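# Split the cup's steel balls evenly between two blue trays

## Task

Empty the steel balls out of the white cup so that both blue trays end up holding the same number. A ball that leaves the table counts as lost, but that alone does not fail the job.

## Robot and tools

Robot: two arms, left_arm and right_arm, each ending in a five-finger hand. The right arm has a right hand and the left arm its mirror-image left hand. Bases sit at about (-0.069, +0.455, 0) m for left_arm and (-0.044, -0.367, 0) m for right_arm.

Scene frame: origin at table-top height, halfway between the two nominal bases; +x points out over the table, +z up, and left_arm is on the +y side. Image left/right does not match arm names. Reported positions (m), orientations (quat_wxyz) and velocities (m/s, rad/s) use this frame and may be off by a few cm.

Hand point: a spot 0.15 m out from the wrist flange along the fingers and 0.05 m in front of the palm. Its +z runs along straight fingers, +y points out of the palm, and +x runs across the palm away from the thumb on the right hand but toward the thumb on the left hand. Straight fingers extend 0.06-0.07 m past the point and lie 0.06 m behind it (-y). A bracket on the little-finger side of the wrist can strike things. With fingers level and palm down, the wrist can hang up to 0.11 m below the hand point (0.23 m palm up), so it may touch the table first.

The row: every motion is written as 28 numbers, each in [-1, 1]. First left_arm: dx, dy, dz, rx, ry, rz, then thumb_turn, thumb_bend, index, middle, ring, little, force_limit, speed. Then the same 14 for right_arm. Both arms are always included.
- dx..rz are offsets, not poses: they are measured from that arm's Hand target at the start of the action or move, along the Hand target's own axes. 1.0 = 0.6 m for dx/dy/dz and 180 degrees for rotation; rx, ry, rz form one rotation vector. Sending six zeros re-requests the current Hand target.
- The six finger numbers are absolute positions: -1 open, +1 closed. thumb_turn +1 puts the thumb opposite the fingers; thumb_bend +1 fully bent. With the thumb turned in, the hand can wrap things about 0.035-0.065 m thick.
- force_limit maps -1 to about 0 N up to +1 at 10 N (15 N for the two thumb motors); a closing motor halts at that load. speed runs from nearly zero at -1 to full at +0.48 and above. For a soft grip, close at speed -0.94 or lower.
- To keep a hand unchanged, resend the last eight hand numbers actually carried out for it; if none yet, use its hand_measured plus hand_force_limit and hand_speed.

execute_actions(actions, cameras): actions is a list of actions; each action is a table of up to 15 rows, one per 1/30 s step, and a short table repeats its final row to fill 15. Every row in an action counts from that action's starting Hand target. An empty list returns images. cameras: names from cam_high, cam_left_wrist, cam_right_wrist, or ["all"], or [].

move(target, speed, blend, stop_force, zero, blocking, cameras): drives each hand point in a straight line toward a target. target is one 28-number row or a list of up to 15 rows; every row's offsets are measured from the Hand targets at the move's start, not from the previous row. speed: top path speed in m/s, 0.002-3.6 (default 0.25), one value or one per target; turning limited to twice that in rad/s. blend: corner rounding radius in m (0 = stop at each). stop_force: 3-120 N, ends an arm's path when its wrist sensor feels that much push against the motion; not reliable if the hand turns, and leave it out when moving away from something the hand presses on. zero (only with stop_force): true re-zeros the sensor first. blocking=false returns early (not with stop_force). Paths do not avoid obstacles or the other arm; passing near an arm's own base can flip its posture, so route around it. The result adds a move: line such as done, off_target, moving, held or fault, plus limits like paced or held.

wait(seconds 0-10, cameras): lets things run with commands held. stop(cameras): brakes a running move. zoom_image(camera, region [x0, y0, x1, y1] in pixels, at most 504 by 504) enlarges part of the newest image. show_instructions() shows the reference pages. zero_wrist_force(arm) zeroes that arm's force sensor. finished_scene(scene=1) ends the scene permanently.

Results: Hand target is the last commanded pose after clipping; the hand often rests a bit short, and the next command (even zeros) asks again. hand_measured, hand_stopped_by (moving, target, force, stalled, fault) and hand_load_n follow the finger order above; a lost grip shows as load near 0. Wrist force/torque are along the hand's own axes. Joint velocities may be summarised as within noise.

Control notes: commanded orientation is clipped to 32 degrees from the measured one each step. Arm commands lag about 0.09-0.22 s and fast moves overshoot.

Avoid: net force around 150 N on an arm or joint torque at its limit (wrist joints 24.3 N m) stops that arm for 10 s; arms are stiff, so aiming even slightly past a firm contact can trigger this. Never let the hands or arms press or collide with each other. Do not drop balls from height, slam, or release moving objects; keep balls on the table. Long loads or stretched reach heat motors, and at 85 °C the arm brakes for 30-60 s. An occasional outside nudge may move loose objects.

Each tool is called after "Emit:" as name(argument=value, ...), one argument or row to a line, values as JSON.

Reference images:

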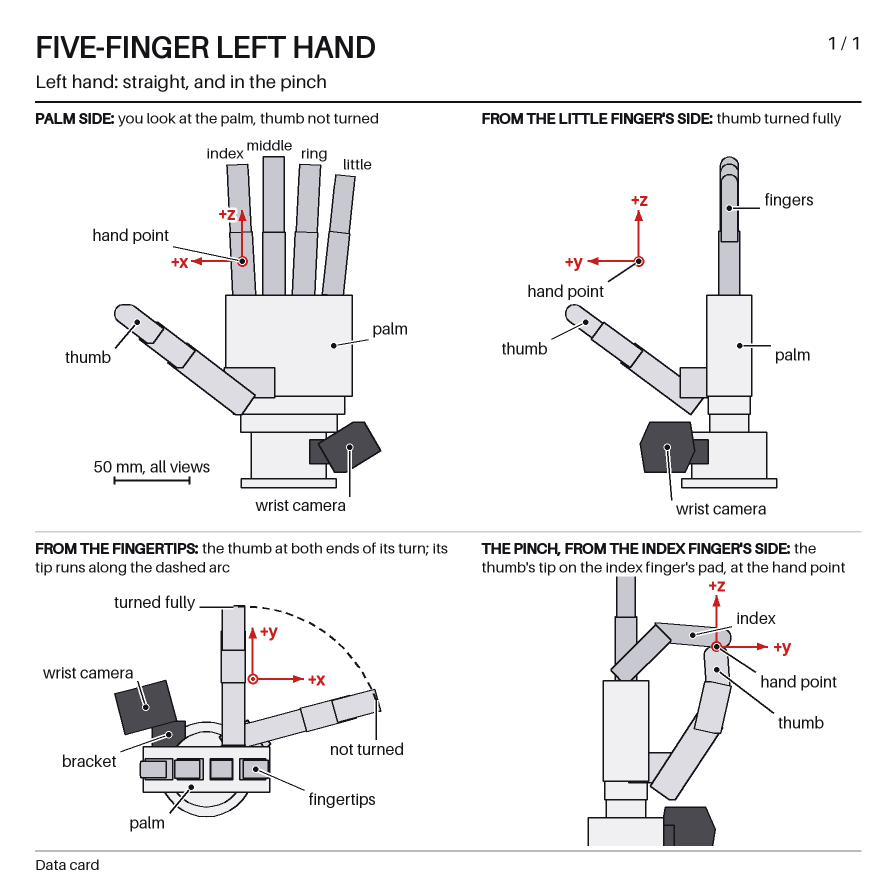

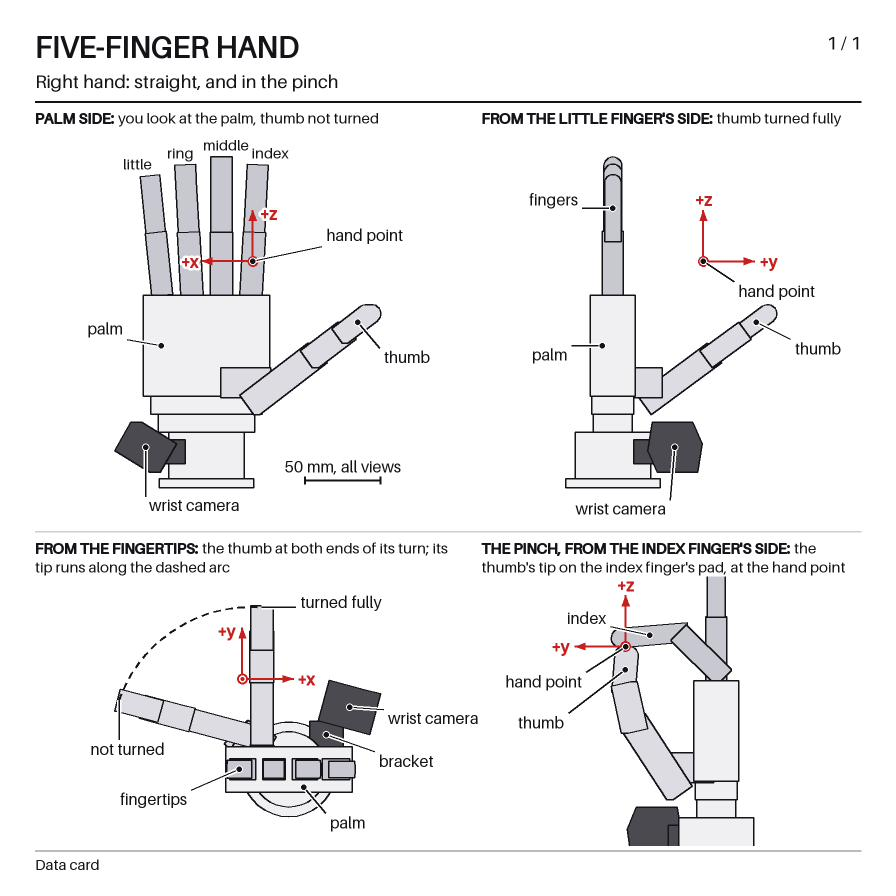

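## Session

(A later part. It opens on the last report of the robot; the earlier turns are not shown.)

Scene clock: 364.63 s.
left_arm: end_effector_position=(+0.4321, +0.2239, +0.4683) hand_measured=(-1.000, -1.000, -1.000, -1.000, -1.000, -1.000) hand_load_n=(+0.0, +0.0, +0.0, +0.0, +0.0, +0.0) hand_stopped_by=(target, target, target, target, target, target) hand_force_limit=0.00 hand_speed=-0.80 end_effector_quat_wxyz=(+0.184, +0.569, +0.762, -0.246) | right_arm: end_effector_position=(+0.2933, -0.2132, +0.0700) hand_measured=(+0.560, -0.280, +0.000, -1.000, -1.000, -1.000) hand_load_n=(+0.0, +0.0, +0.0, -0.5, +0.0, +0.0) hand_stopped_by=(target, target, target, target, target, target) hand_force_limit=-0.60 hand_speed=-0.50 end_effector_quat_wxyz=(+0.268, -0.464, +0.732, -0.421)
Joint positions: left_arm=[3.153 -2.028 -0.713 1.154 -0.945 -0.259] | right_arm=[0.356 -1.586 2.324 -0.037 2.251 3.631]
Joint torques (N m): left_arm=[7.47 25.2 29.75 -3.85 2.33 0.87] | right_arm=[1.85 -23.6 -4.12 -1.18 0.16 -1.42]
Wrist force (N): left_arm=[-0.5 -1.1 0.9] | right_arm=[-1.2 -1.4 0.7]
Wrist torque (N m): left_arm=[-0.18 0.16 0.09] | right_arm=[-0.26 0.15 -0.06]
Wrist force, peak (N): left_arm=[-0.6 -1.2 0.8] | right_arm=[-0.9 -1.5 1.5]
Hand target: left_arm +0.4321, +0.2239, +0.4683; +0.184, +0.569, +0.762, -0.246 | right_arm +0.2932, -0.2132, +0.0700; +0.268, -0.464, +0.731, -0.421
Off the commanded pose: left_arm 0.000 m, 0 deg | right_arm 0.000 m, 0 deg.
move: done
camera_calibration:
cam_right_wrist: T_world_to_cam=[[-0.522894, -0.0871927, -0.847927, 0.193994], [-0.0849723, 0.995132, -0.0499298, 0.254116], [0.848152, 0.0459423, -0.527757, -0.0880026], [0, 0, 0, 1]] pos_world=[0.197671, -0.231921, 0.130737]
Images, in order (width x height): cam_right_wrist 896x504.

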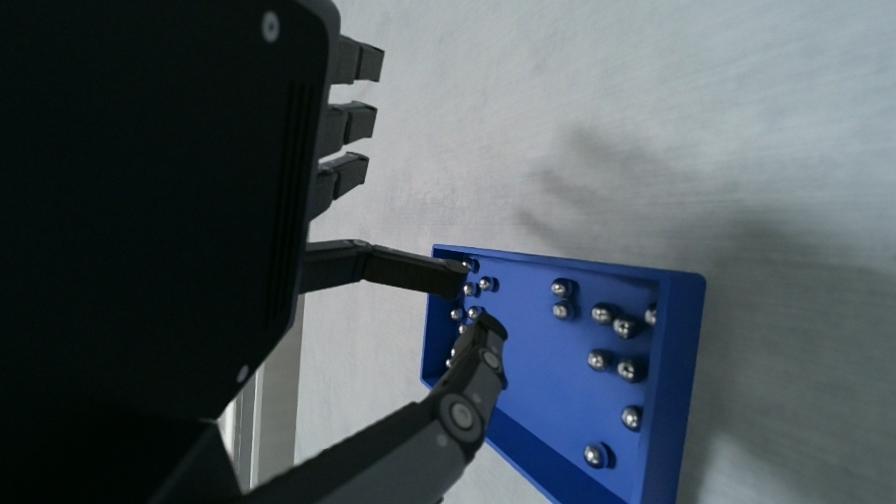

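Emit:
move(
  target=[0,0,0,0,0,0,-1,-1,-1,-1,-1,-1,0,-0.8,0,0.0577,0.0333,0,0,0,0.56,-0.28,0,-1,-1,-1,-0.6,-0.5],
  speed=0.1,
)

Emit:
move(
  target=[0,0,0,0,0,0,-1,-1,-1,-1,-1,-1,0,-0.8,0,0.0318,0.0183,0,0,0,0.56,-0.28,0,-1,-1,-1,-0.6,-0.5],
  speed=0.015,
  stop_force=3,
  cameras=["cam_right_wrist"],
)

Emit:
zoom_image(
  camera="cam_right_wrist",
  region=[400, 200, 600, 360],
)

Scene clock: 368.20 s.
left_arm: end_effector_position=(+0.4321, +0.2239, +0.4683) hand_measured=(-1.000, -1.000, -1.000, -1.000, -1.000, -1.000) hand_load_n=(+0.0, +0.0, +0.0, +0.0, +0.0, +0.0) hand_stopped_by=(target, target, target, target, target, target) hand_force_limit=0.00 hand_speed=-0.80 end_effector_quat_wxyz=(+0.184, +0.569, +0.762, -0.246) | right_arm: end_effector_position=(+0.2931, -0.2131, +0.0300) hand_measured=(+0.560, -0.280, +0.000, -1.000, -1.000, -1.000) hand_load_n=(+0.0, +0.0, +0.0, -0.5, +0.0, +0.0) hand_stopped_by=(target, target, target, target, target, target) hand_force_limit=-0.60 hand_speed=-0.50 end_effector_quat_wxyz=(+0.268, -0.464, +0.732, -0.421)
Joint positions: left_arm=[3.153 -2.028 -0.713 1.154 -0.945 -0.259] | right_arm=[0.357 -1.49 2.371 -0.18 2.251 3.631]
Joint torques (N m): left_arm=[6.61 25.7 29.75 -3.8 2.34 0.74] | right_arm=[8.17 -19.03 -18.82 0.51 2.23 -1.69]
Wrist force (N): left_arm=[-0.4 -1.2 0.9] | right_arm=[-0.7 -1.4 0.6]
Wrist torque (N m): left_arm=[-0.20 0.15 0.10] | right_arm=[-0.22 0.08 -0.04]
Wrist force, peak (N): left_arm=[-0.4 -1.2 1.0] | right_arm=[-1.0 -2.1 0.0]
Hand target: left_arm +0.4321, +0.2239, +0.4683; +0.184, +0.569, +0.762, -0.246 | right_arm +0.2932, -0.2131, +0.0300; +0.268, -0.464, +0.731, -0.421
Off the commanded pose: left_arm 0.000 m, 0 deg | right_arm 0.000 m, 0 deg.
move: done

Scene clock: 370.20 s.
left_arm: end_effector_position=(+0.4321, +0.2239, +0.4683) hand_measured=(-1.000, -1.000, -1.000, -1.000, -1.000, -1.000) hand_load_n=(+0.0, +0.0, +0.0, +0.0, +0.0, +0.0) hand_stopped_by=(target, target, target, target, target, target) hand_force_limit=0.00 hand_speed=-0.80 end_effector_quat_wxyz=(+0.184, +0.569, +0.762, -0.246) | right_arm: end_effector_position=(+0.2932, -0.2131, +0.0179) hand_measured=(+0.560, -0.280, +0.000, -1.000, -1.000, -1.000) hand_load_n=(+0.0, -0.5, -0.5, +0.0, +0.0, -0.5) hand_stopped_by=(target, target, target, target, target, target) hand_force_limit=-0.60 hand_speed=-0.50 end_effector_quat_wxyz=(+0.268, -0.464, +0.731, -0.421)
Joint positions: left_arm=[3.153 -2.028 -0.713 1.154 -0.945 -0.259] | right_arm=[0.357 -1.458 2.383 -0.224 2.251 3.631]
Joint torques (N m): left_arm=[7.92 24.36 30.6 -3.82 2.32 0.53] | right_arm=[-0.59 -25.85 -17.03 -1.18 -0.74 -1.65]
Wrist force (N): left_arm=[-0.3 -0.8 0.9] | right_arm=[-0.4 -4.0 -1.0]
Wrist torque (N m): left_arm=[-0.14 0.14 0.10] | right_arm=[-0.24 0.00 -0.06]
Wrist force, peak (N): left_arm=[-0.5 -1.3 0.8] | right_arm=[-0.1 -15.6 -6.6]
Hand target: left_arm +0.4321, +0.2239, +0.4683; +0.184, +0.569, +0.762, -0.246 | right_arm +0.2932, -0.2131, +0.0179; +0.268, -0.464, +0.731, -0.421 (not the last commanded pose)
Off the commanded pose: left_arm 0.000 m, 0 deg | right_arm 0.010 m, 0 deg.
move: contact (right_arm)
camera_calibration:
cam_right_wrist: T_world_to_cam=[[-0.522994, -0.0872164, -0.847862, 0.149868], [-0.0851619, 0.99512, -0.0498331, 0.251439], [0.848071, 0.0461432, -0.527869, -0.115293], [0, 0, 0, 1]] pos_world=[0.19757, -0.231821, 0.0787375]
Images, in order (width x height): cam_right_wrist 896x504.

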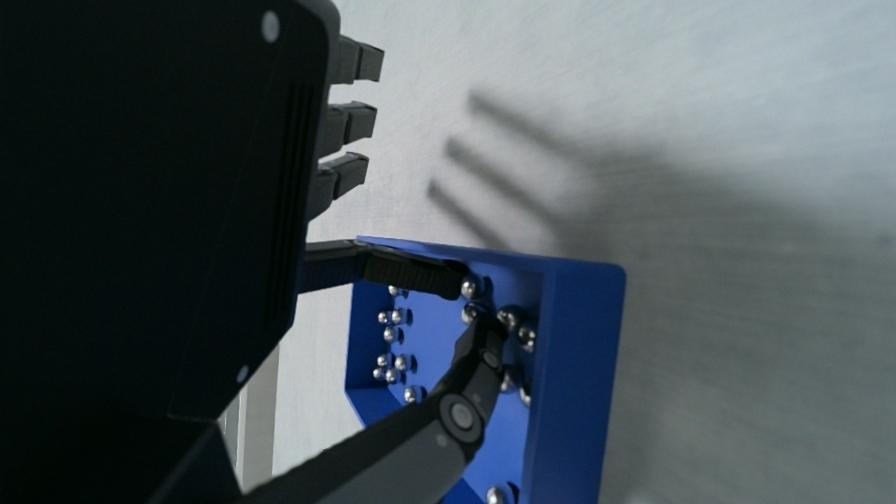

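Scaled by 2.520 from the camera's 896x504 image, which has a finer 1280x720 frame.

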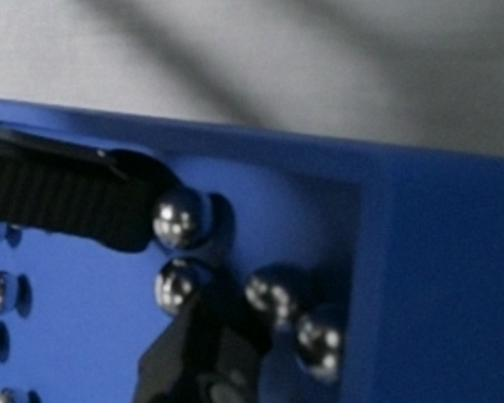

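Emit:
move(
  target=[0,0,0,0,0,0,-1,-1,-1,-1,-1,-1,0,-0.8,0,-0.0018,-0.001,0,0,0,0.56,-0.28,0,-1,-1,-1,-0.6,-0.5],
  speed=0.02,
)

Emit:
move(
  target=[0,0,0,0,0,0,-1,-1,-1,-1,-1,-1,0,-0.8,0,0,0,0,0,0,0.56,-0.28,0.13,-1,-1,-1,-0.6,-0.94],
  cameras=["cam_right_wrist"],
)

Emit:
zoom_image(
  camera="cam_right_wrist",
  region=[400, 200, 600, 360],
)

Scene clock: 372.23 s.
left_arm: end_effector_position=(+0.4321, +0.2239, +0.4683) hand_measured=(-1.000, -1.000, -1.000, -1.000, -1.000, -1.000) hand_load_n=(+0.0, +0.0, +0.0, +0.0, +0.0, +0.0) hand_stopped_by=(target, target, target, target, target, target) hand_force_limit=0.00 hand_speed=-0.80 end_effector_quat_wxyz=(+0.184, +0.569, +0.762, -0.246) | right_arm: end_effector_position=(+0.2932, -0.2131, +0.0192) hand_measured=(+0.560, -0.280, +0.000, -1.000, -1.000, -1.000) hand_load_n=(+0.0, +0.0, -0.5, +0.0, +0.0, +0.0) hand_stopped_by=(target, target, target, target, target, target) hand_force_limit=-0.60 hand_speed=-0.50 end_effector_quat_wxyz=(+0.268, -0.464, +0.731, -0.421)
Joint positions: left_arm=[3.153 -2.028 -0.713 1.154 -0.945 -0.259] | right_arm=[0.357 -1.462 2.382 -0.219 2.251 3.631]
Joint torques (N m): left_arm=[6.57 25.7 29.68 -3.74 2.42 0.55] | right_arm=[-12.12 -21.32 -17.51 1.86 -0.35 -1.56]
Wrist force (N): left_arm=[-0.4 -1.2 0.8] | right_arm=[-0.4 -1.5 0.9]
Wrist torque (N m): left_arm=[-0.19 0.15 0.10] | right_arm=[-0.29 0.01 -0.05]
Wrist force, peak (N): left_arm=[-0.6 -1.1 1.0] | right_arm=[-0.8 -4.2 -0.9]
Hand target: left_arm +0.4321, +0.2239, +0.4683; +0.184, +0.569, +0.762, -0.246 | right_arm +0.2932, -0.2131, +0.0192; +0.268, -0.464, +0.731, -0.421
Off the commanded pose: left_arm 0.000 m, 0 deg | right_arm 0.000 m, 0 deg.
move: done

Scene clock: 373.27 s.
left_arm: end_effector_position=(+0.4321, +0.2239, +0.4683) hand_measured=(-1.000, -1.000, -1.000, -1.000, -1.000, -1.000) hand_load_n=(+0.0, +0.0, +0.0, +0.0, +0.0, +0.0) hand_stopped_by=(target, target, target, target, target, target) hand_force_limit=0.00 hand_speed=-0.80 end_effector_quat_wxyz=(+0.184, +0.569, +0.762, -0.246) | right_arm: end_effector_position=(+0.2932, -0.2131, +0.0192) hand_measured=(+0.560, -0.280, +0.130, -1.000, -1.000, -1.000) hand_load_n=(+0.0, +0.0, +0.0, +0.0, +0.0, +0.0) hand_stopped_by=(target, target, target, target, target, target) hand_force_limit=-0.60 hand_speed=-0.94 end_effector_quat_wxyz=(+0.268, -0.464, +0.731, -0.421)
Joint positions: left_arm=[3.153 -2.028 -0.713 1.154 -0.945 -0.259] | right_arm=[0.357 -1.462 2.382 -0.219 2.251 3.631]
Joint torques (N m): left_arm=[7.11 24.6 30.09 -3.79 2.37 0.4] | right_arm=[-12.89 -4.53 -10.82 -1.33 -0.55 -1.46]
Wrist force (N): left_arm=[-0.3 -1.1 0.8] | right_arm=[-0.6 -1.7 0.7]
Wrist torque (N m): left_arm=[-0.18 0.12 0.11] | right_arm=[-0.27 0.08 -0.07]
Wrist force, peak (N): left_arm=[-0.4 -1.3 0.8] | right_arm=[-0.9 -1.8 0.6]
Hand target: left_arm +0.4321, +0.2239, +0.4683; +0.184, +0.569, +0.762, -0.246 | right_arm +0.2932, -0.2131, +0.0192; +0.268, -0.464, +0.731, -0.421
Off the commanded pose: left_arm 0.000 m, 0 deg | right_arm 0.000 m, 0 deg.
move: done
camera_calibration:
cam_right_wrist: T_world_to_cam=[[-0.522926, -0.087161, -0.84791, 0.150941], [-0.0851297, 0.995125, -0.0497925, 0.251499], [0.848116, 0.0461445, -0.527797, -0.114759], [0, 0, 0, 1]] pos_world=[0.19767, -0.231821, 0.0799375]
Images, in order (width x height): cam_right_wrist 896x504.

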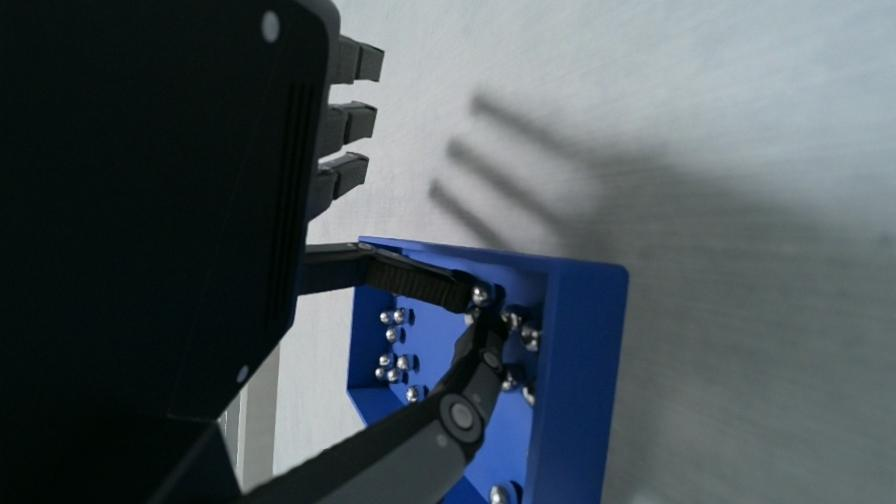

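Scaled by 2.520 from the camera's 896x504 image, which has a finer 1280x720 frame.

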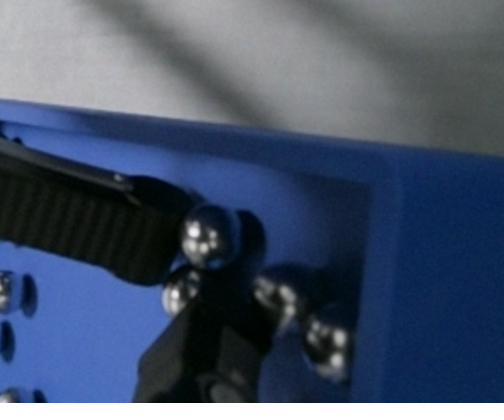

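Emit:
move(
  target=[0,0,0,0,0,0,-1,-1,-1,-1,-1,-1,0,-0.8,0,0.004,0.0023,0,0,0,0.56,-0.28,0.13,-1,-1,-1,-0.6,-0.94],
  speed=0.02,
)

Emit:
move(
  target=[0,0,0,0,0,0,-1,-1,-1,-1,-1,-1,0,-0.8,0,0,0,0,0,0,0.56,-0.28,0.6,-1,-1,-1,-0.3,-0.94],
  cameras=["cam_right_wrist"],
)

Emit:
zoom_image(
  camera="cam_right_wrist",
  region=[400, 200, 600, 360],
)

Scene clock: 375.60 s.
left_arm: end_effector_position=(+0.4321, +0.2239, +0.4683) hand_measured=(-1.000, -1.000, -1.000, -1.000, -1.000, -1.000) hand_load_n=(+0.0, +0.0, +0.0, +0.0, +0.0, +0.0) hand_stopped_by=(target, target, target, target, target, target) hand_force_limit=0.00 hand_speed=-0.80 end_effector_quat_wxyz=(+0.184, +0.569, +0.762, -0.246) | right_arm: end_effector_position=(+0.2932, -0.2131, +0.0164) hand_measured=(+0.560, -0.280, +0.130, -1.000, -1.000, -1.000) hand_load_n=(+0.0, +0.5, -0.5, +0.0, +0.0, +0.0) hand_stopped_by=(target, target, target, target, target, target) hand_force_limit=-0.60 hand_speed=-0.94 end_effector_quat_wxyz=(+0.268, -0.464, +0.731, -0.421)
Joint positions: left_arm=[3.153 -2.028 -0.713 1.154 -0.945 -0.259] | right_arm=[0.357 -1.454 2.384 -0.23 2.251 3.631]
Joint torques (N m): left_arm=[7.21 25.03 30.58 -3.54 2.34 0.51] | right_arm=[-5.63 -15.36 -4.6 0.72 0.67 0.29]
Wrist force (N): left_arm=[-0.5 -1.0 0.7] | right_arm=[-0.6 -2.3 0.4]
Wrist torque (N m): left_arm=[-0.15 0.15 0.09] | right_arm=[-0.23 0.09 -0.07]
Wrist force, peak (N): left_arm=[-0.5 -1.2 0.9] | right_arm=[-0.5 -2.6 0.3]
Hand target: left_arm +0.4321, +0.2239, +0.4683; +0.184, +0.569, +0.762, -0.246 | right_arm +0.2932, -0.2131, +0.0164; +0.268, -0.464, +0.731, -0.421
Off the commanded pose: left_arm 0.000 m, 0 deg | right_arm 0.000 m, 0 deg.
move: done

Scene clock: 376.23 s.
left_arm: end_effector_position=(+0.4321, +0.2239, +0.4683) hand_measured=(-1.000, -1.000, -1.000, -1.000, -1.000, -1.000) hand_load_n=(+0.0, +0.0, +0.0, +0.0, +0.0, +0.0) hand_stopped_by=(target, target, target, target, target, target) hand_force_limit=0.00 hand_speed=-0.80 end_effector_quat_wxyz=(+0.184, +0.569, +0.762, -0.246) | right_arm: end_effector_position=(+0.2932, -0.2131, +0.0164) hand_measured=(+0.560, -0.280, +0.190, -1.000, -1.000, -1.000) hand_load_n=(-0.5, +4.0, +4.5, +0.0, +0.0, +0.0) hand_stopped_by=(target, target, force, target, target, target) hand_force_limit=-0.30 hand_speed=-0.94 end_effector_quat_wxyz=(+0.268, -0.464, +0.732, -0.421)
Joint positions: left_arm=[3.153 -2.028 -0.713 1.154 -0.945 -0.259] | right_arm=[0.357 -1.454 2.384 -0.23 2.251 3.631]
Joint torques (N m): left_arm=[8.03 24.38 29.97 -3.76 2.25 0.43] | right_arm=[3.46 -26.84 -12.97 2.62 1.56 1.46]
Wrist force (N): left_arm=[-0.3 -1.1 0.8] | right_arm=[-0.3 -1.3 0.9]
Wrist torque (N m): left_arm=[-0.17 0.13 0.10] | right_arm=[-0.23 0.02 -0.04]
Wrist force, peak (N): left_arm=[-0.4 -1.3 0.9] | right_arm=[-0.5 -2.6 0.4]
Hand target: left_arm +0.4321, +0.2239, +0.4683; +0.184, +0.569, +0.762, -0.246 | right_arm +0.2932, -0.2131, +0.0164; +0.268, -0.464, +0.731, -0.421
Off the commanded pose: left_arm 0.000 m, 0 deg | right_arm 0.000 m, 0 deg.
move: done
camera_calibration:
cam_right_wrist: T_world_to_cam=[[-0.522992, -0.0872477, -0.847861, 0.148503], [-0.0851786, 0.995117, -0.0498596, 0.251364], [0.848071, 0.0461434, -0.52787, -0.116138], [0, 0, 0, 1]] pos_world=[0.19757, -0.231821, 0.0771374]
Images, in order (width x height): cam_right_wrist 896x504.

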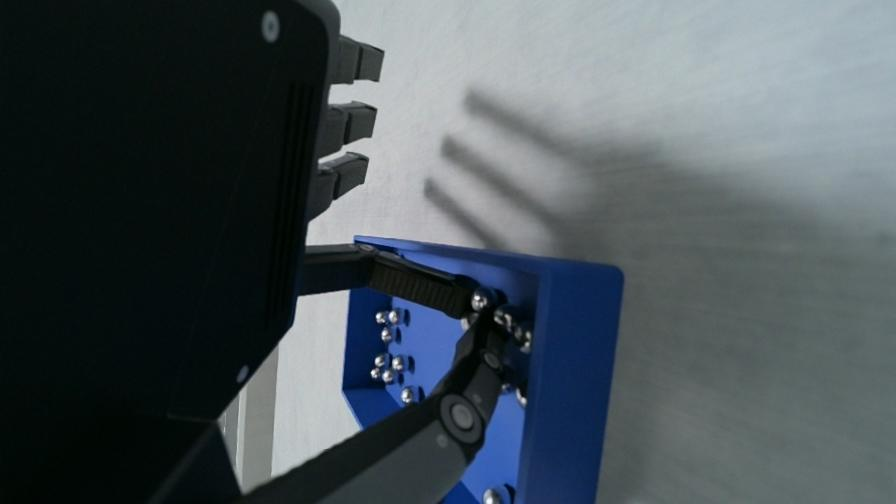

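Scaled by 2.520 from the camera's 896x504 image, which has a finer 1280x720 frame.

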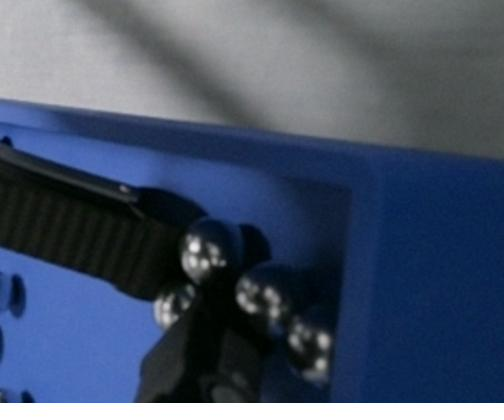

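Emit:
move(
  target=[0,0,0,0,0,0,-1,-1,-1,-1,-1,-1,0,-0.8,0,-0.0866,-0.05,0,0,0,0.56,-0.28,0.6,-1,-1,-1,-0.3,-0.94],
  speed=0.06,
  cameras=["cam_right_wrist"],
)

Emit:
zoom_image(
  camera="cam_right_wrist",
  region=[400, 200, 640, 400],
)

Scene clock: 378.50 s.
left_arm: end_effector_position=(+0.4321, +0.2239, +0.4683) hand_measured=(-1.000, -1.000, -1.000, -1.000, -1.000, -1.000) hand_load_n=(+0.0, +0.0, +0.0, +0.0, +0.0, +0.0) hand_stopped_by=(target, target, target, target, target, target) hand_force_limit=0.00 hand_speed=-0.80 end_effector_quat_wxyz=(+0.184, +0.569, +0.762, -0.246) | right_arm: end_effector_position=(+0.2933, -0.2132, +0.0765) hand_measured=(+0.560, -0.280, +0.190, -1.000, -1.000, -1.000) hand_load_n=(-0.5, +4.0, +4.5, +0.0, +0.0, +0.0) hand_stopped_by=(target, target, force, target, target, target) hand_force_limit=-0.30 hand_speed=-0.94 end_effector_quat_wxyz=(+0.268, -0.464, +0.731, -0.421)
Joint positions: left_arm=[3.153 -2.028 -0.713 1.154 -0.945 -0.259] | right_arm=[0.356 -1.6 2.315 -0.015 2.251 3.631]
Joint torques (N m): left_arm=[6.53 24.8 29.09 -3.63 2.3 0.39] | right_arm=[-12.04 -4.32 -6.16 -0.46 -0.37 1.42]
Wrist force (N): left_arm=[-0.5 -1.1 0.7] | right_arm=[-0.7 -1.6 1.3]
Wrist torque (N m): left_arm=[-0.17 0.16 0.09] | right_arm=[-0.32 0.05 -0.02]
Wrist force, peak (N): left_arm=[-0.4 -1.4 0.8] | right_arm=[-0.5 -2.3 0.3]
Hand target: left_arm +0.4321, +0.2239, +0.4683; +0.184, +0.569, +0.762, -0.246 | right_arm +0.2932, -0.2132, +0.0764; +0.268, -0.464, +0.731, -0.421
Off the commanded pose: left_arm 0.000 m, 0 deg | right_arm 0.000 m, 0 deg.
move: done
camera_calibration:
cam_right_wrist: T_world_to_cam=[[-0.522792, -0.0872922, -0.847979, 0.199522], [-0.0852764, 0.995109, -0.0498638, 0.254495], [0.848184, 0.0462442, -0.527679, -0.0846032], [0, 0, 0, 1]] pos_world=[0.19777, -0.231921, 0.137237]
Images, in order (width x height): cam_right_wrist 896x504.

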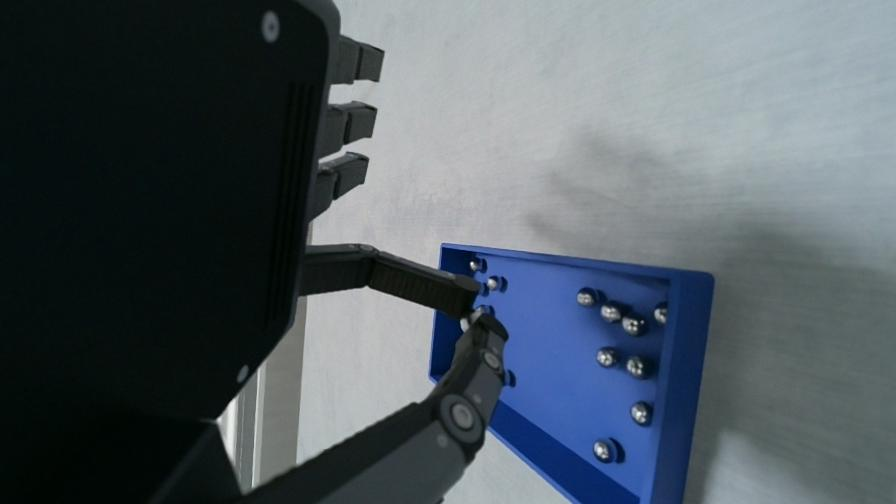

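Scaled by 2.100 from the camera's 896x504 image, which has a finer 1280x720 frame.

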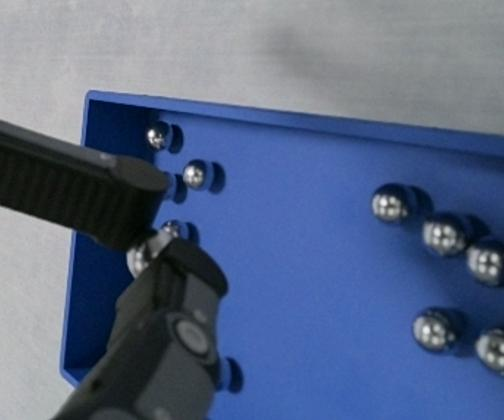

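Emit:
move(
  target=[
    [0,0,0,0,0,0,-1,-1,-1,-1,-1,-1,0,-0.8,0,-0.065,-0.0375,0,0,0,0.56,-0.28,0.6,-1,-1,-1,-0.3,-0.94],
    [0,0,0,0,0,0,-1,-1,-1,-1,-1,-1,0,-0.8,-0.3087,0.0397,-0.1335,0,0,0,0.56,-0.28,0.6,-1,-1,-1,-0.3,-0.94],
  ],
  speed=[0.15,0.25],
  blend=[0.02,0],
  cameras=["cam_right_wrist"],
)

Emit:
zoom_image(
  camera="cam_right_wrist",
  region=[400, 200, 640, 440],
)

Scene clock: 382.90 s.
left_arm: end_effector_position=(+0.4321, +0.2239, +0.4683) hand_measured=(-1.000, -1.000, -1.000, -1.000, -1.000, -1.000) hand_load_n=(+0.0, +0.0, +0.0, +0.0, +0.0, +0.0) hand_stopped_by=(target, target, target, target, target, target) hand_force_limit=0.00 hand_speed=-0.80 end_effector_quat_wxyz=(+0.184, +0.569, +0.762, -0.246) | right_arm: end_effector_position=(+0.2984, -0.0111, +0.0962) hand_measured=(+0.560, -0.280, +0.190, -1.000, -1.000, -1.000) hand_load_n=(-0.5, +4.0, +5.0, +0.0, +0.0, +0.0) hand_stopped_by=(target, target, force, target, target, target) hand_force_limit=-0.30 hand_speed=-0.94 end_effector_quat_wxyz=(+0.268, -0.464, +0.731, -0.421)
Joint positions: left_arm=[3.153 -2.028 -0.713 1.154 -0.945 -0.259] | right_arm=[0.866 -1.106 1.733 0.544 2.566 4.247]
Joint torques (N m): left_arm=[7.33 26.48 29.68 -3.71 2.15 0.29] | right_arm=[2.12 -22.36 -21.41 2.91 0.15 1.21]
Wrist force (N): left_arm=[-0.4 -0.9 0.9] | right_arm=[-0.6 -1.8 1.1]
Wrist torque (N m): left_arm=[-0.16 0.14 0.09] | right_arm=[-0.26 0.04 0.04]
Wrist force, peak (N): left_arm=[-0.5 -1.3 0.9] | right_arm=[0.3 -3.0 1.2]
Hand target: left_arm +0.4321, +0.2239, +0.4683; +0.184, +0.569, +0.762, -0.246 | right_arm +0.2984, -0.0110, +0.0962; +0.268, -0.464, +0.731, -0.421
Off the commanded pose: left_arm 0.000 m, 0 deg | right_arm 0.000 m, 0 deg.
move: done
camera_calibration:
cam_right_wrist: T_world_to_cam=[[-0.522926, -0.087161, -0.84791, 0.236641], [-0.0851297, 0.995125, -0.0497925, 0.0547651], [0.848116, 0.0461445, -0.527797, -0.0877975], [0, 0, 0, 1]] pos_world=[0.20287, -0.0298209, 0.157038]
Images, in order (width x height): cam_right_wrist 896x504.

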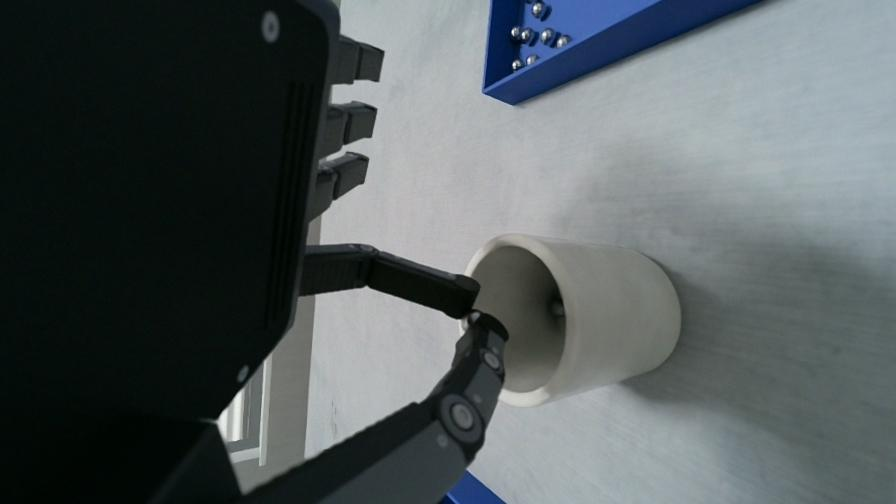

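Scaled by 2.100 from the camera's 896x504 image, which has a finer 1280x720 frame.

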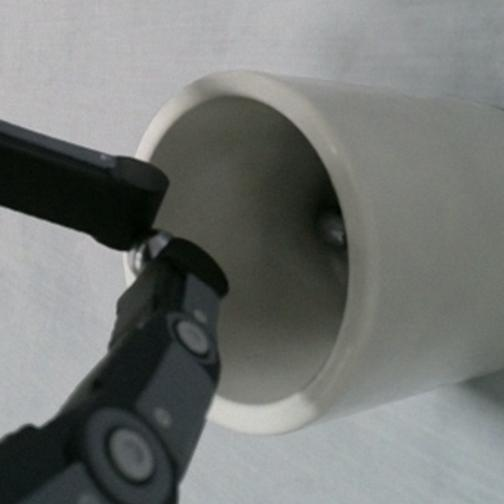

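Emit:
move(
  target=[0,0,0,0,0,0,-1,-1,-1,-1,-1,-1,0,-0.8,0.0042,0.0132,-0.0028,0,0,0,0.56,-0.28,0.6,-1,-1,-1,-0.3,-0.94],
  speed=0.1,
)

Emit:
move(
  target=[0,0,0,0,0,0,-1,-1,-1,-1,-1,-1,0,-0.8,0,0,0,0,0,0,0.56,-0.28,-0.05,-1,-1,-1,-0.6,-0.5],
  cameras=["cam_right_wrist"],
)

Emit:
zoom_image(
  camera="cam_right_wrist",
  region=[400, 200, 640, 440],
)

Scene clock: 385.20 s.
left_arm: end_effector_position=(+0.4321, +0.2239, +0.4683) hand_measured=(-1.000, -1.000, -1.000, -1.000, -1.000, -1.000) hand_load_n=(+0.0, +0.0, +0.0, +0.0, +0.0, +0.0) hand_stopped_by=(target, target, target, target, target, target) hand_force_limit=0.00 hand_speed=-0.80 end_effector_quat_wxyz=(+0.184, +0.569, +0.762, -0.246) | right_arm: end_effector_position=(+0.2923, -0.0110, +0.0901) hand_measured=(+0.560, -0.280, +0.190, -1.000, -1.000, -1.000) hand_load_n=(+0.0, +4.0, +4.5, +0.0, +0.0, +0.0) hand_stopped_by=(target, target, force, target, target, target) hand_force_limit=-0.30 hand_speed=-0.94 end_effector_quat_wxyz=(+0.268, -0.464, +0.731, -0.421)
Joint positions: left_arm=[3.153 -2.028 -0.713 1.154 -0.945 -0.259] | right_arm=[0.877 -1.099 1.744 0.541 2.57 4.266]
Joint torques (N m): left_arm=[7.2 24.84 29.27 -3.75 2.29 0.17] | right_arm=[-6.74 -34.33 -19.36 0.68 2.01 -1.41]
Wrist force (N): left_arm=[-0.5 -1.0 0.8] | right_arm=[-0.5 -1.4 1.0]
Wrist torque (N m): left_arm=[-0.17 0.15 0.09] | right_arm=[-0.20 0.02 -0.05]
Wrist force, peak (N): left_arm=[-0.3 -1.2 1.0] | right_arm=[-0.7 -1.9 1.1]
Hand target: left_arm +0.4321, +0.2239, +0.4683; +0.184, +0.569, +0.762, -0.246 | right_arm +0.2924, -0.0110, +0.0902; +0.268, -0.464, +0.731, -0.421
Off the commanded pose: left_arm 0.000 m, 0 deg | right_arm 0.000 m, 0 deg.
move: done

Scene clock: 385.70 s.
left_arm: end_effector_position=(+0.4321, +0.2239, +0.4683) hand_measured=(-1.000, -1.000, -1.000, -1.000, -1.000, -1.000) hand_load_n=(+0.0, +0.0, +0.0, +0.0, +0.0, +0.0) hand_stopped_by=(target, target, target, target, target, target) hand_force_limit=0.00 hand_speed=-0.80 end_effector_quat_wxyz=(+0.184, +0.569, +0.762, -0.246) | right_arm: end_effector_position=(+0.2924, -0.0110, +0.0902) hand_measured=(+0.560, -0.280, -0.050, -1.000, -1.000, -1.000) hand_load_n=(+0.0, +0.5, +0.0, +0.0, +0.0, +0.0) hand_stopped_by=(target, target, target, target, target, target) hand_force_limit=-0.60 hand_speed=-0.50 end_effector_quat_wxyz=(+0.268, -0.464, +0.731, -0.421)
Joint positions: left_arm=[3.153 -2.028 -0.713 1.154 -0.945 -0.259] | right_arm=[0.877 -1.099 1.744 0.541 2.57 4.266]
Joint torques (N m): left_arm=[6.54 23.6 29.7 -3.74 2.22 0.48] | right_arm=[-12.5 -44.29 -20.85 3.18 0.47 -2]
Wrist force (N): left_arm=[-0.4 -1.2 0.9] | right_arm=[-0.6 -1.8 0.9]
Wrist torque (N m): left_arm=[-0.19 0.14 0.10] | right_arm=[-0.25 0.05 -0.05]
Wrist force, peak (N): left_arm=[-0.4 -1.2 0.9] | right_arm=[-0.7 -1.9 1.1]
Hand target: left_arm +0.4321, +0.2239, +0.4683; +0.184, +0.569, +0.762, -0.246 | right_arm +0.2924, -0.0110, +0.0902; +0.268, -0.464, +0.731, -0.421
Off the commanded pose: left_arm 0.000 m, 0 deg | right_arm 0.000 m, 0 deg.
move: done
camera_calibration:
cam_right_wrist: T_world_to_cam=[[-0.522988, -0.0873004, -0.847858, 0.228339], [-0.0852066, 0.995113, -0.0499043, 0.053883], [0.848071, 0.0461437, -0.52787, -0.0859126], [0, 0, 0, 1]] pos_world=[0.19687, -0.0297213, 0.150937]
Images, in order (width x height): cam_right_wrist 896x504.

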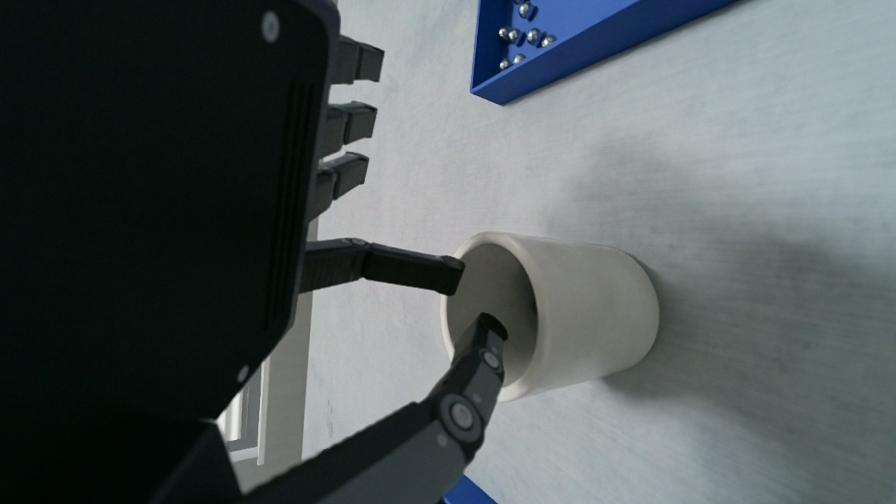

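Scaled by 2.100 from the camera's 896x504 image, which has a finer 1280x720 frame.

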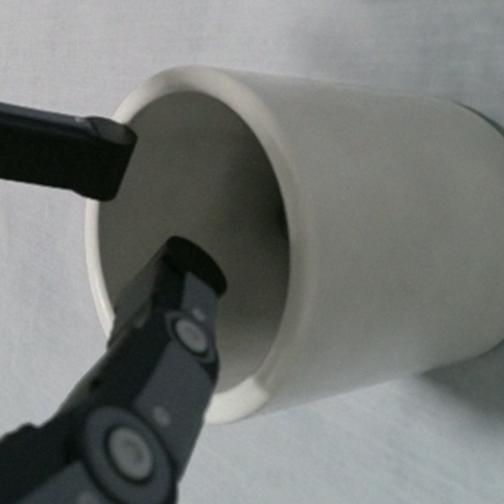

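Emit:
move(
  target=[
    [0,0,0,0,0,0,-1,-1,-1,-1,-1,-1,0,-0.8,0,-0.0433,-0.025,0,0,0,0.54,-0.21,0,-1,-1,-1,-0.6,-0.5],
    [0,0,0,0,0,0,-1,-1,-1,-1,-1,-1,0,-0.8,0.2208,-0.081,0.2068,0.0556,0,0,0.54,-0.21,0,-1,-1,-1,-0.6,-0.5],
  ],
  speed=[0.15,0.3],
  blend=[0.02,0],
  cameras=["cam_right_wrist"],
)

Emit:
zoom_image(
  camera="cam_right_wrist",
  region=[400, 150, 700, 450],
)

Scene clock: 399.90 s.
left_arm: end_effector_position=(+0.4321, +0.2239, +0.4683) hand_measured=(-1.000, -1.000, -1.000, -1.000, -1.000, -1.000) hand_load_n=(-0.5, +0.0, +0.0, +0.0, +0.0, +0.0) hand_stopped_by=(target, target, target, target, target, target) hand_force_limit=0.00 hand_speed=-0.80 end_effector_quat_wxyz=(+0.184, +0.569, +0.762, -0.246) | right_arm: end_effector_position=(+0.3554, -0.1868, +0.0699) hand_measured=(+0.540, -0.210, +0.000, -1.000, -1.000, -1.000) hand_load_n=(+0.0, +0.0, -0.5, +0.0, +0.0, +0.0) hand_stopped_by=(target, target, target, target, target, target) hand_force_limit=-0.60 hand_speed=-0.50 end_effector_quat_wxyz=(+0.308, -0.439, +0.692, -0.483) end_effector_velocity=(+0.000, +0.000, -0.001) end_effector_angular_velocity=(-0.002, -0.001, +0.002)
Joint positions: left_arm=[3.153 -2.028 -0.713 1.154 -0.945 -0.259] | right_arm=[0.437 -1.429 2.242 -0.284 2.393 3.548]
Joint velocities: left_arm=[within noise] | right_arm=[0 0.001 0.001 -0.005 -0.001 -0.004]
Joint torques (N m): left_arm=[6.05 26.05 30.29 -3.76 2.37 -0.01] | right_arm=[-12.74 -12.59 -5.04 -1.81 -0.35 -1.88]
Wrist force (N): left_arm=[-0.5 -1.1 0.9] | right_arm=[-0.3 -1.4 0.3]
Wrist torque (N m): left_arm=[-0.18 0.16 0.09] | right_arm=[-0.17 0.02 -0.05]
Wrist force, peak (N): left_arm=[-0.6 -1.3 0.8] | right_arm=[-1.8 -2.7 -0.6]
Hand target: left_arm +0.4321, +0.2239, +0.4683; +0.184, +0.569, +0.762, -0.246 | right_arm +0.3554, -0.1869, +0.0699; +0.308, -0.439, +0.692, -0.483
Off the commanded pose: left_arm 0.000 m, 0 deg | right_arm 0.000 m, 0 deg.
move: done; blend cut to 0.015 m at target 1
camera_calibration:
cam_right_wrist: T_world_to_cam=[[-0.383531, -0.152414, -0.910864, 0.171404], [-0.0701078, 0.988247, -0.135842, 0.232539], [0.920863, 0.011759, -0.389709, -0.183801], [0, 0, 0, 1]] pos_world=[0.251297, -0.20152, 0.116086]
Images, in order (width x height): cam_right_wrist 896x504.

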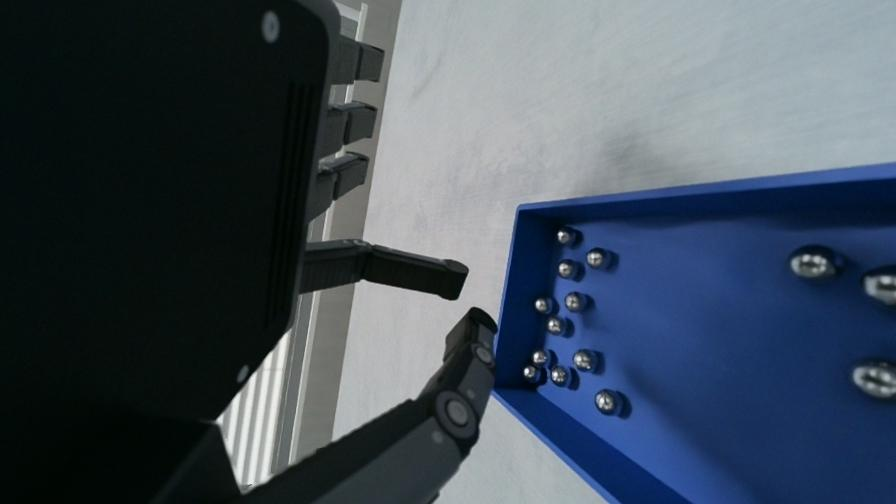

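Scaled by 1.680 from the camera's 896x504 image, which has a finer 1280x720 frame.

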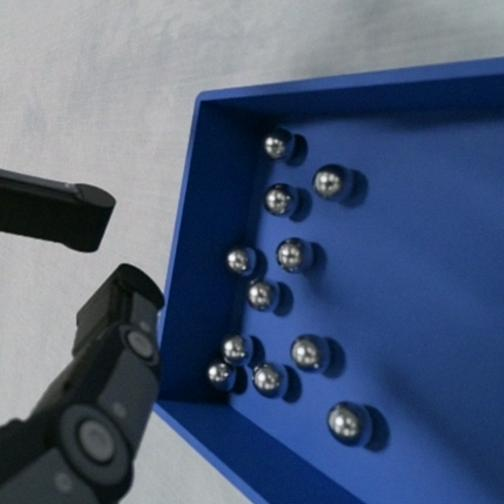

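Emit:
move(
  target=[0,0,0,0,0,0,-1,-1,-1,-1,-1,-1,0,-0.8,0.0015,0.0652,0.026,0,0,0,0.54,-0.21,0.05,-1,-1,-1,-0.6,-0.5],
  speed=0.1,
)

Emit:
move(
  target=[0,0,0,0,0,0,-1,-1,-1,-1,-1,-1,0,-0.8,0,0.0282,0.0103,0,0,0,0.54,-0.21,0.05,-1,-1,-1,-0.6,-0.5],
  speed=0.015,
  stop_force=3,
  cameras=["cam_right_wrist"],
)

Emit:
zoom_image(
  camera="cam_right_wrist",
  region=[400, 200, 600, 360],
)

Scene clock: 406.17 s.
left_arm: end_effector_position=(+0.4321, +0.2239, +0.4683) hand_measured=(-1.000, -1.000, -1.000, -1.000, -1.000, -1.000) hand_load_n=(+0.0, +0.0, +0.0, +0.0, +0.0, +0.0) hand_stopped_by=(target, target, target, target, target, target) hand_force_limit=0.00 hand_speed=-0.80 end_effector_quat_wxyz=(+0.184, +0.569, +0.762, -0.246) | right_arm: end_effector_position=(+0.3561, -0.1882, +0.0277) hand_measured=(+0.540, -0.210, +0.050, -1.000, -1.000, -1.000) hand_load_n=(+0.0, +0.0, +0.0, +0.0, +0.0, +0.0) hand_stopped_by=(target, target, target, target, target, target) hand_force_limit=-0.60 hand_speed=-0.50 end_effector_quat_wxyz=(+0.308, -0.439, +0.692, -0.483)
Joint positions: left_arm=[3.153 -2.028 -0.713 1.154 -0.945 -0.259] | right_arm=[0.432 -1.332 2.282 -0.424 2.388 3.543]
Joint torques (N m): left_arm=[6.86 25.6 30.92 -3.49 2.19 -0.25] | right_arm=[-0.18 -25.02 -19.51 0.31 1.35 -0.56]
Wrist force (N): left_arm=[-0.4 -1.2 0.8] | right_arm=[-0.8 -1.4 0.1]
Wrist torque (N m): left_arm=[-0.19 0.14 0.10] | right_arm=[-0.16 0.09 0.00]
Wrist force, peak (N): left_arm=[-0.3 -1.3 0.8] | right_arm=[-0.7 -2.5 0.1]
Hand target: left_arm +0.4321, +0.2239, +0.4683; +0.184, +0.569, +0.762, -0.246 | right_arm +0.3561, -0.1882, +0.0278; +0.308, -0.439, +0.692, -0.483
Off the commanded pose: left_arm 0.000 m, 0 deg | right_arm 0.000 m, 0 deg.
move: done

Scene clock: 407.87 s.
left_arm: end_effector_position=(+0.4321, +0.2239, +0.4683) hand_measured=(-1.000, -1.000, -1.000, -1.000, -1.000, -1.000) hand_load_n=(+0.0, +0.0, +0.0, +0.0, +0.0, +0.0) hand_stopped_by=(target, target, target, target, target, target) hand_force_limit=0.00 hand_speed=-0.80 end_effector_quat_wxyz=(+0.184, +0.569, +0.762, -0.246) | right_arm: end_effector_position=(+0.3561, -0.1881, +0.0182) hand_measured=(+0.540, -0.210, +0.050, -1.000, -1.000, -1.000) hand_load_n=(+0.0, -0.5, +0.0, +0.0, +0.0, +0.0) hand_stopped_by=(target, target, target, target, target, target) hand_force_limit=-0.60 hand_speed=-0.50 end_effector_quat_wxyz=(+0.308, -0.439, +0.692, -0.483)
Joint positions: left_arm=[3.153 -2.028 -0.713 1.154 -0.945 -0.259] | right_arm=[0.432 -1.307 2.288 -0.455 2.388 3.543]
Joint torques (N m): left_arm=[6.67 25.2 29.29 -3.63 2.19 -0.19] | right_arm=[0.88 -32.68 -18.05 -1.89 -0.38 1.52]
Wrist force (N): left_arm=[-0.3 -1.2 0.9] | right_arm=[-0.7 -1.5 0.6]
Wrist torque (N m): left_arm=[-0.19 0.14 0.11] | right_arm=[-0.21 0.06 0.01]
Wrist force, peak (N): left_arm=[-0.5 -1.2 0.8] | right_arm=[0.2 -4.9 -0.1]
Hand target: left_arm +0.4321, +0.2239, +0.4683; +0.184, +0.569, +0.762, -0.246 | right_arm +0.3561, -0.1881, +0.0182; +0.308, -0.439, +0.692, -0.483 (not the last commanded pose)
Off the commanded pose: left_arm 0.000 m, 0 deg | right_arm 0.008 m, 0 deg.
move: contact (right_arm)
camera_calibration:
cam_right_wrist: T_world_to_cam=[[-0.383643, -0.152542, -0.910796, 0.124404], [-0.0701761, 0.988227, -0.135951, 0.226976], [0.920811, 0.0117595, -0.389831, -0.204648], [0, 0, 0, 1]] pos_world=[0.252097, -0.202921, 0.0643857]
Images, in order (width x height): cam_right_wrist 896x504.

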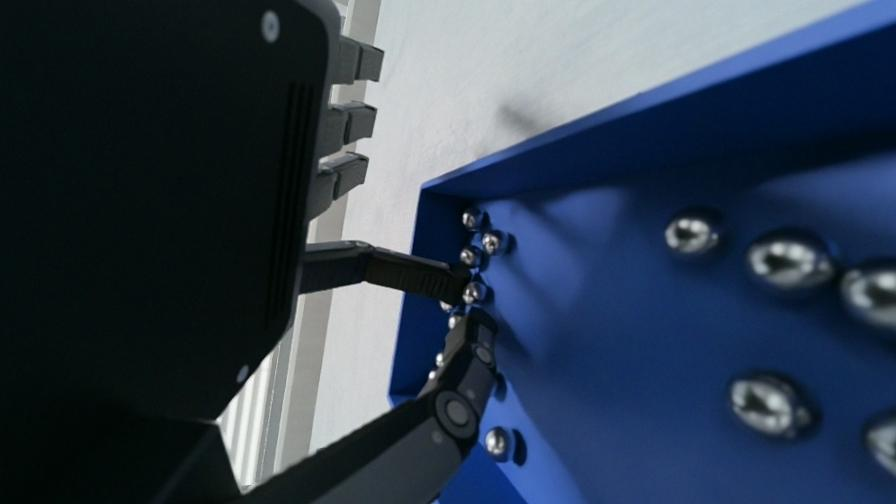

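Scaled by 2.520 from the camera's 896x504 image, which has a finer 1280x720 frame.

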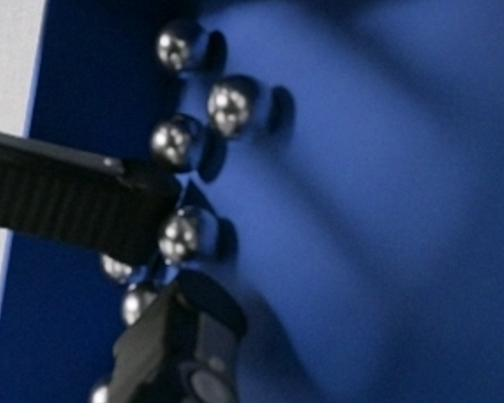

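Emit:
move(
  target=[0,0,0,0,0,0,-1,-1,-1,-1,-1,-1,0,-0.8,0,0.0085,0.0031,0,0,0,0.54,-0.21,0.05,-1,-1,-1,-0.6,-0.5],
  speed=0.01,
  stop_force=7,
  cameras=["cam_right_wrist"],
)

Emit:
zoom_image(
  camera="cam_right_wrist",
  region=[400, 200, 600, 360],
)

Scene clock: 411.83 s.
left_arm: end_effector_position=(+0.4321, +0.2239, +0.4683) hand_measured=(-1.000, -1.000, -1.000, -1.000, -1.000, -1.000) hand_load_n=(+0.0, +0.0, +0.0, +0.0, +0.0, +0.0) hand_stopped_by=(target, target, target, target, target, target) hand_force_limit=0.00 hand_speed=-0.80 end_effector_quat_wxyz=(+0.184, +0.569, +0.762, -0.246) | right_arm: end_effector_position=(+0.3562, -0.1881, +0.0147) hand_measured=(+0.540, -0.210, +0.050, -1.000, -1.000, -1.000) hand_load_n=(+0.0, -0.5, -0.5, -0.5, -0.5, +0.0) hand_stopped_by=(target, target, target, target, target, target) hand_force_limit=-0.60 hand_speed=-0.50 end_effector_quat_wxyz=(+0.308, -0.439, +0.692, -0.483)
Joint positions: left_arm=[3.153 -2.028 -0.713 1.154 -0.945 -0.259] | right_arm=[0.432 -1.298 2.29 -0.467 2.388 3.543]
Joint torques (N m): left_arm=[6.25 24.63 29.85 -3.61 2.07 -0.16] | right_arm=[-8.19 -30.42 -17.47 2.87 -0.17 1.48]
Wrist force (N): left_arm=[-0.6 -1.1 0.8] | right_arm=[-0.9 -8.1 -3.1]
Wrist torque (N m): left_arm=[-0.18 0.17 0.08] | right_arm=[-0.19 0.09 -0.02]
Wrist force, peak (N): left_arm=[-0.3 -1.3 0.8] | right_arm=[0.7 -17.3 -7.0]
Hand target: left_arm +0.4321, +0.2239, +0.4683; +0.184, +0.569, +0.762, -0.246 | right_arm +0.3562, -0.1881, +0.0147; +0.308, -0.439, +0.692, -0.483 (not the last commanded pose)
Off the commanded pose: left_arm 0.000 m, 0 deg | right_arm 0.002 m, 0 deg.
move: contact (right_arm)
camera_calibration:
cam_right_wrist: T_world_to_cam=[[-0.383524, -0.152542, -0.910846, 0.121204], [-0.0701585, 0.988227, -0.13596, 0.226398], [0.920862, 0.0117597, -0.38971, -0.206034], [0, 0, 0, 1]] pos_world=[0.252097, -0.202821, 0.0608856]
Images, in order (width x height): cam_right_wrist 896x504.

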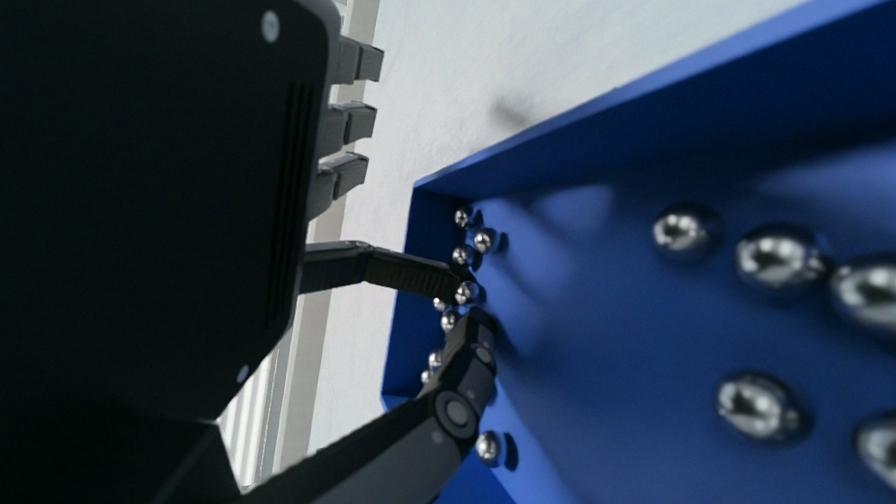

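Scaled by 2.520 from the camera's 896x504 image, which has a finer 1280x720 frame.

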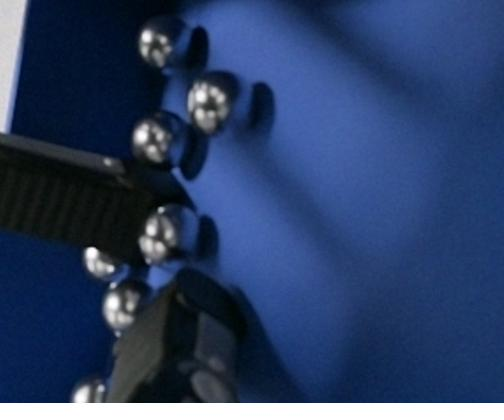

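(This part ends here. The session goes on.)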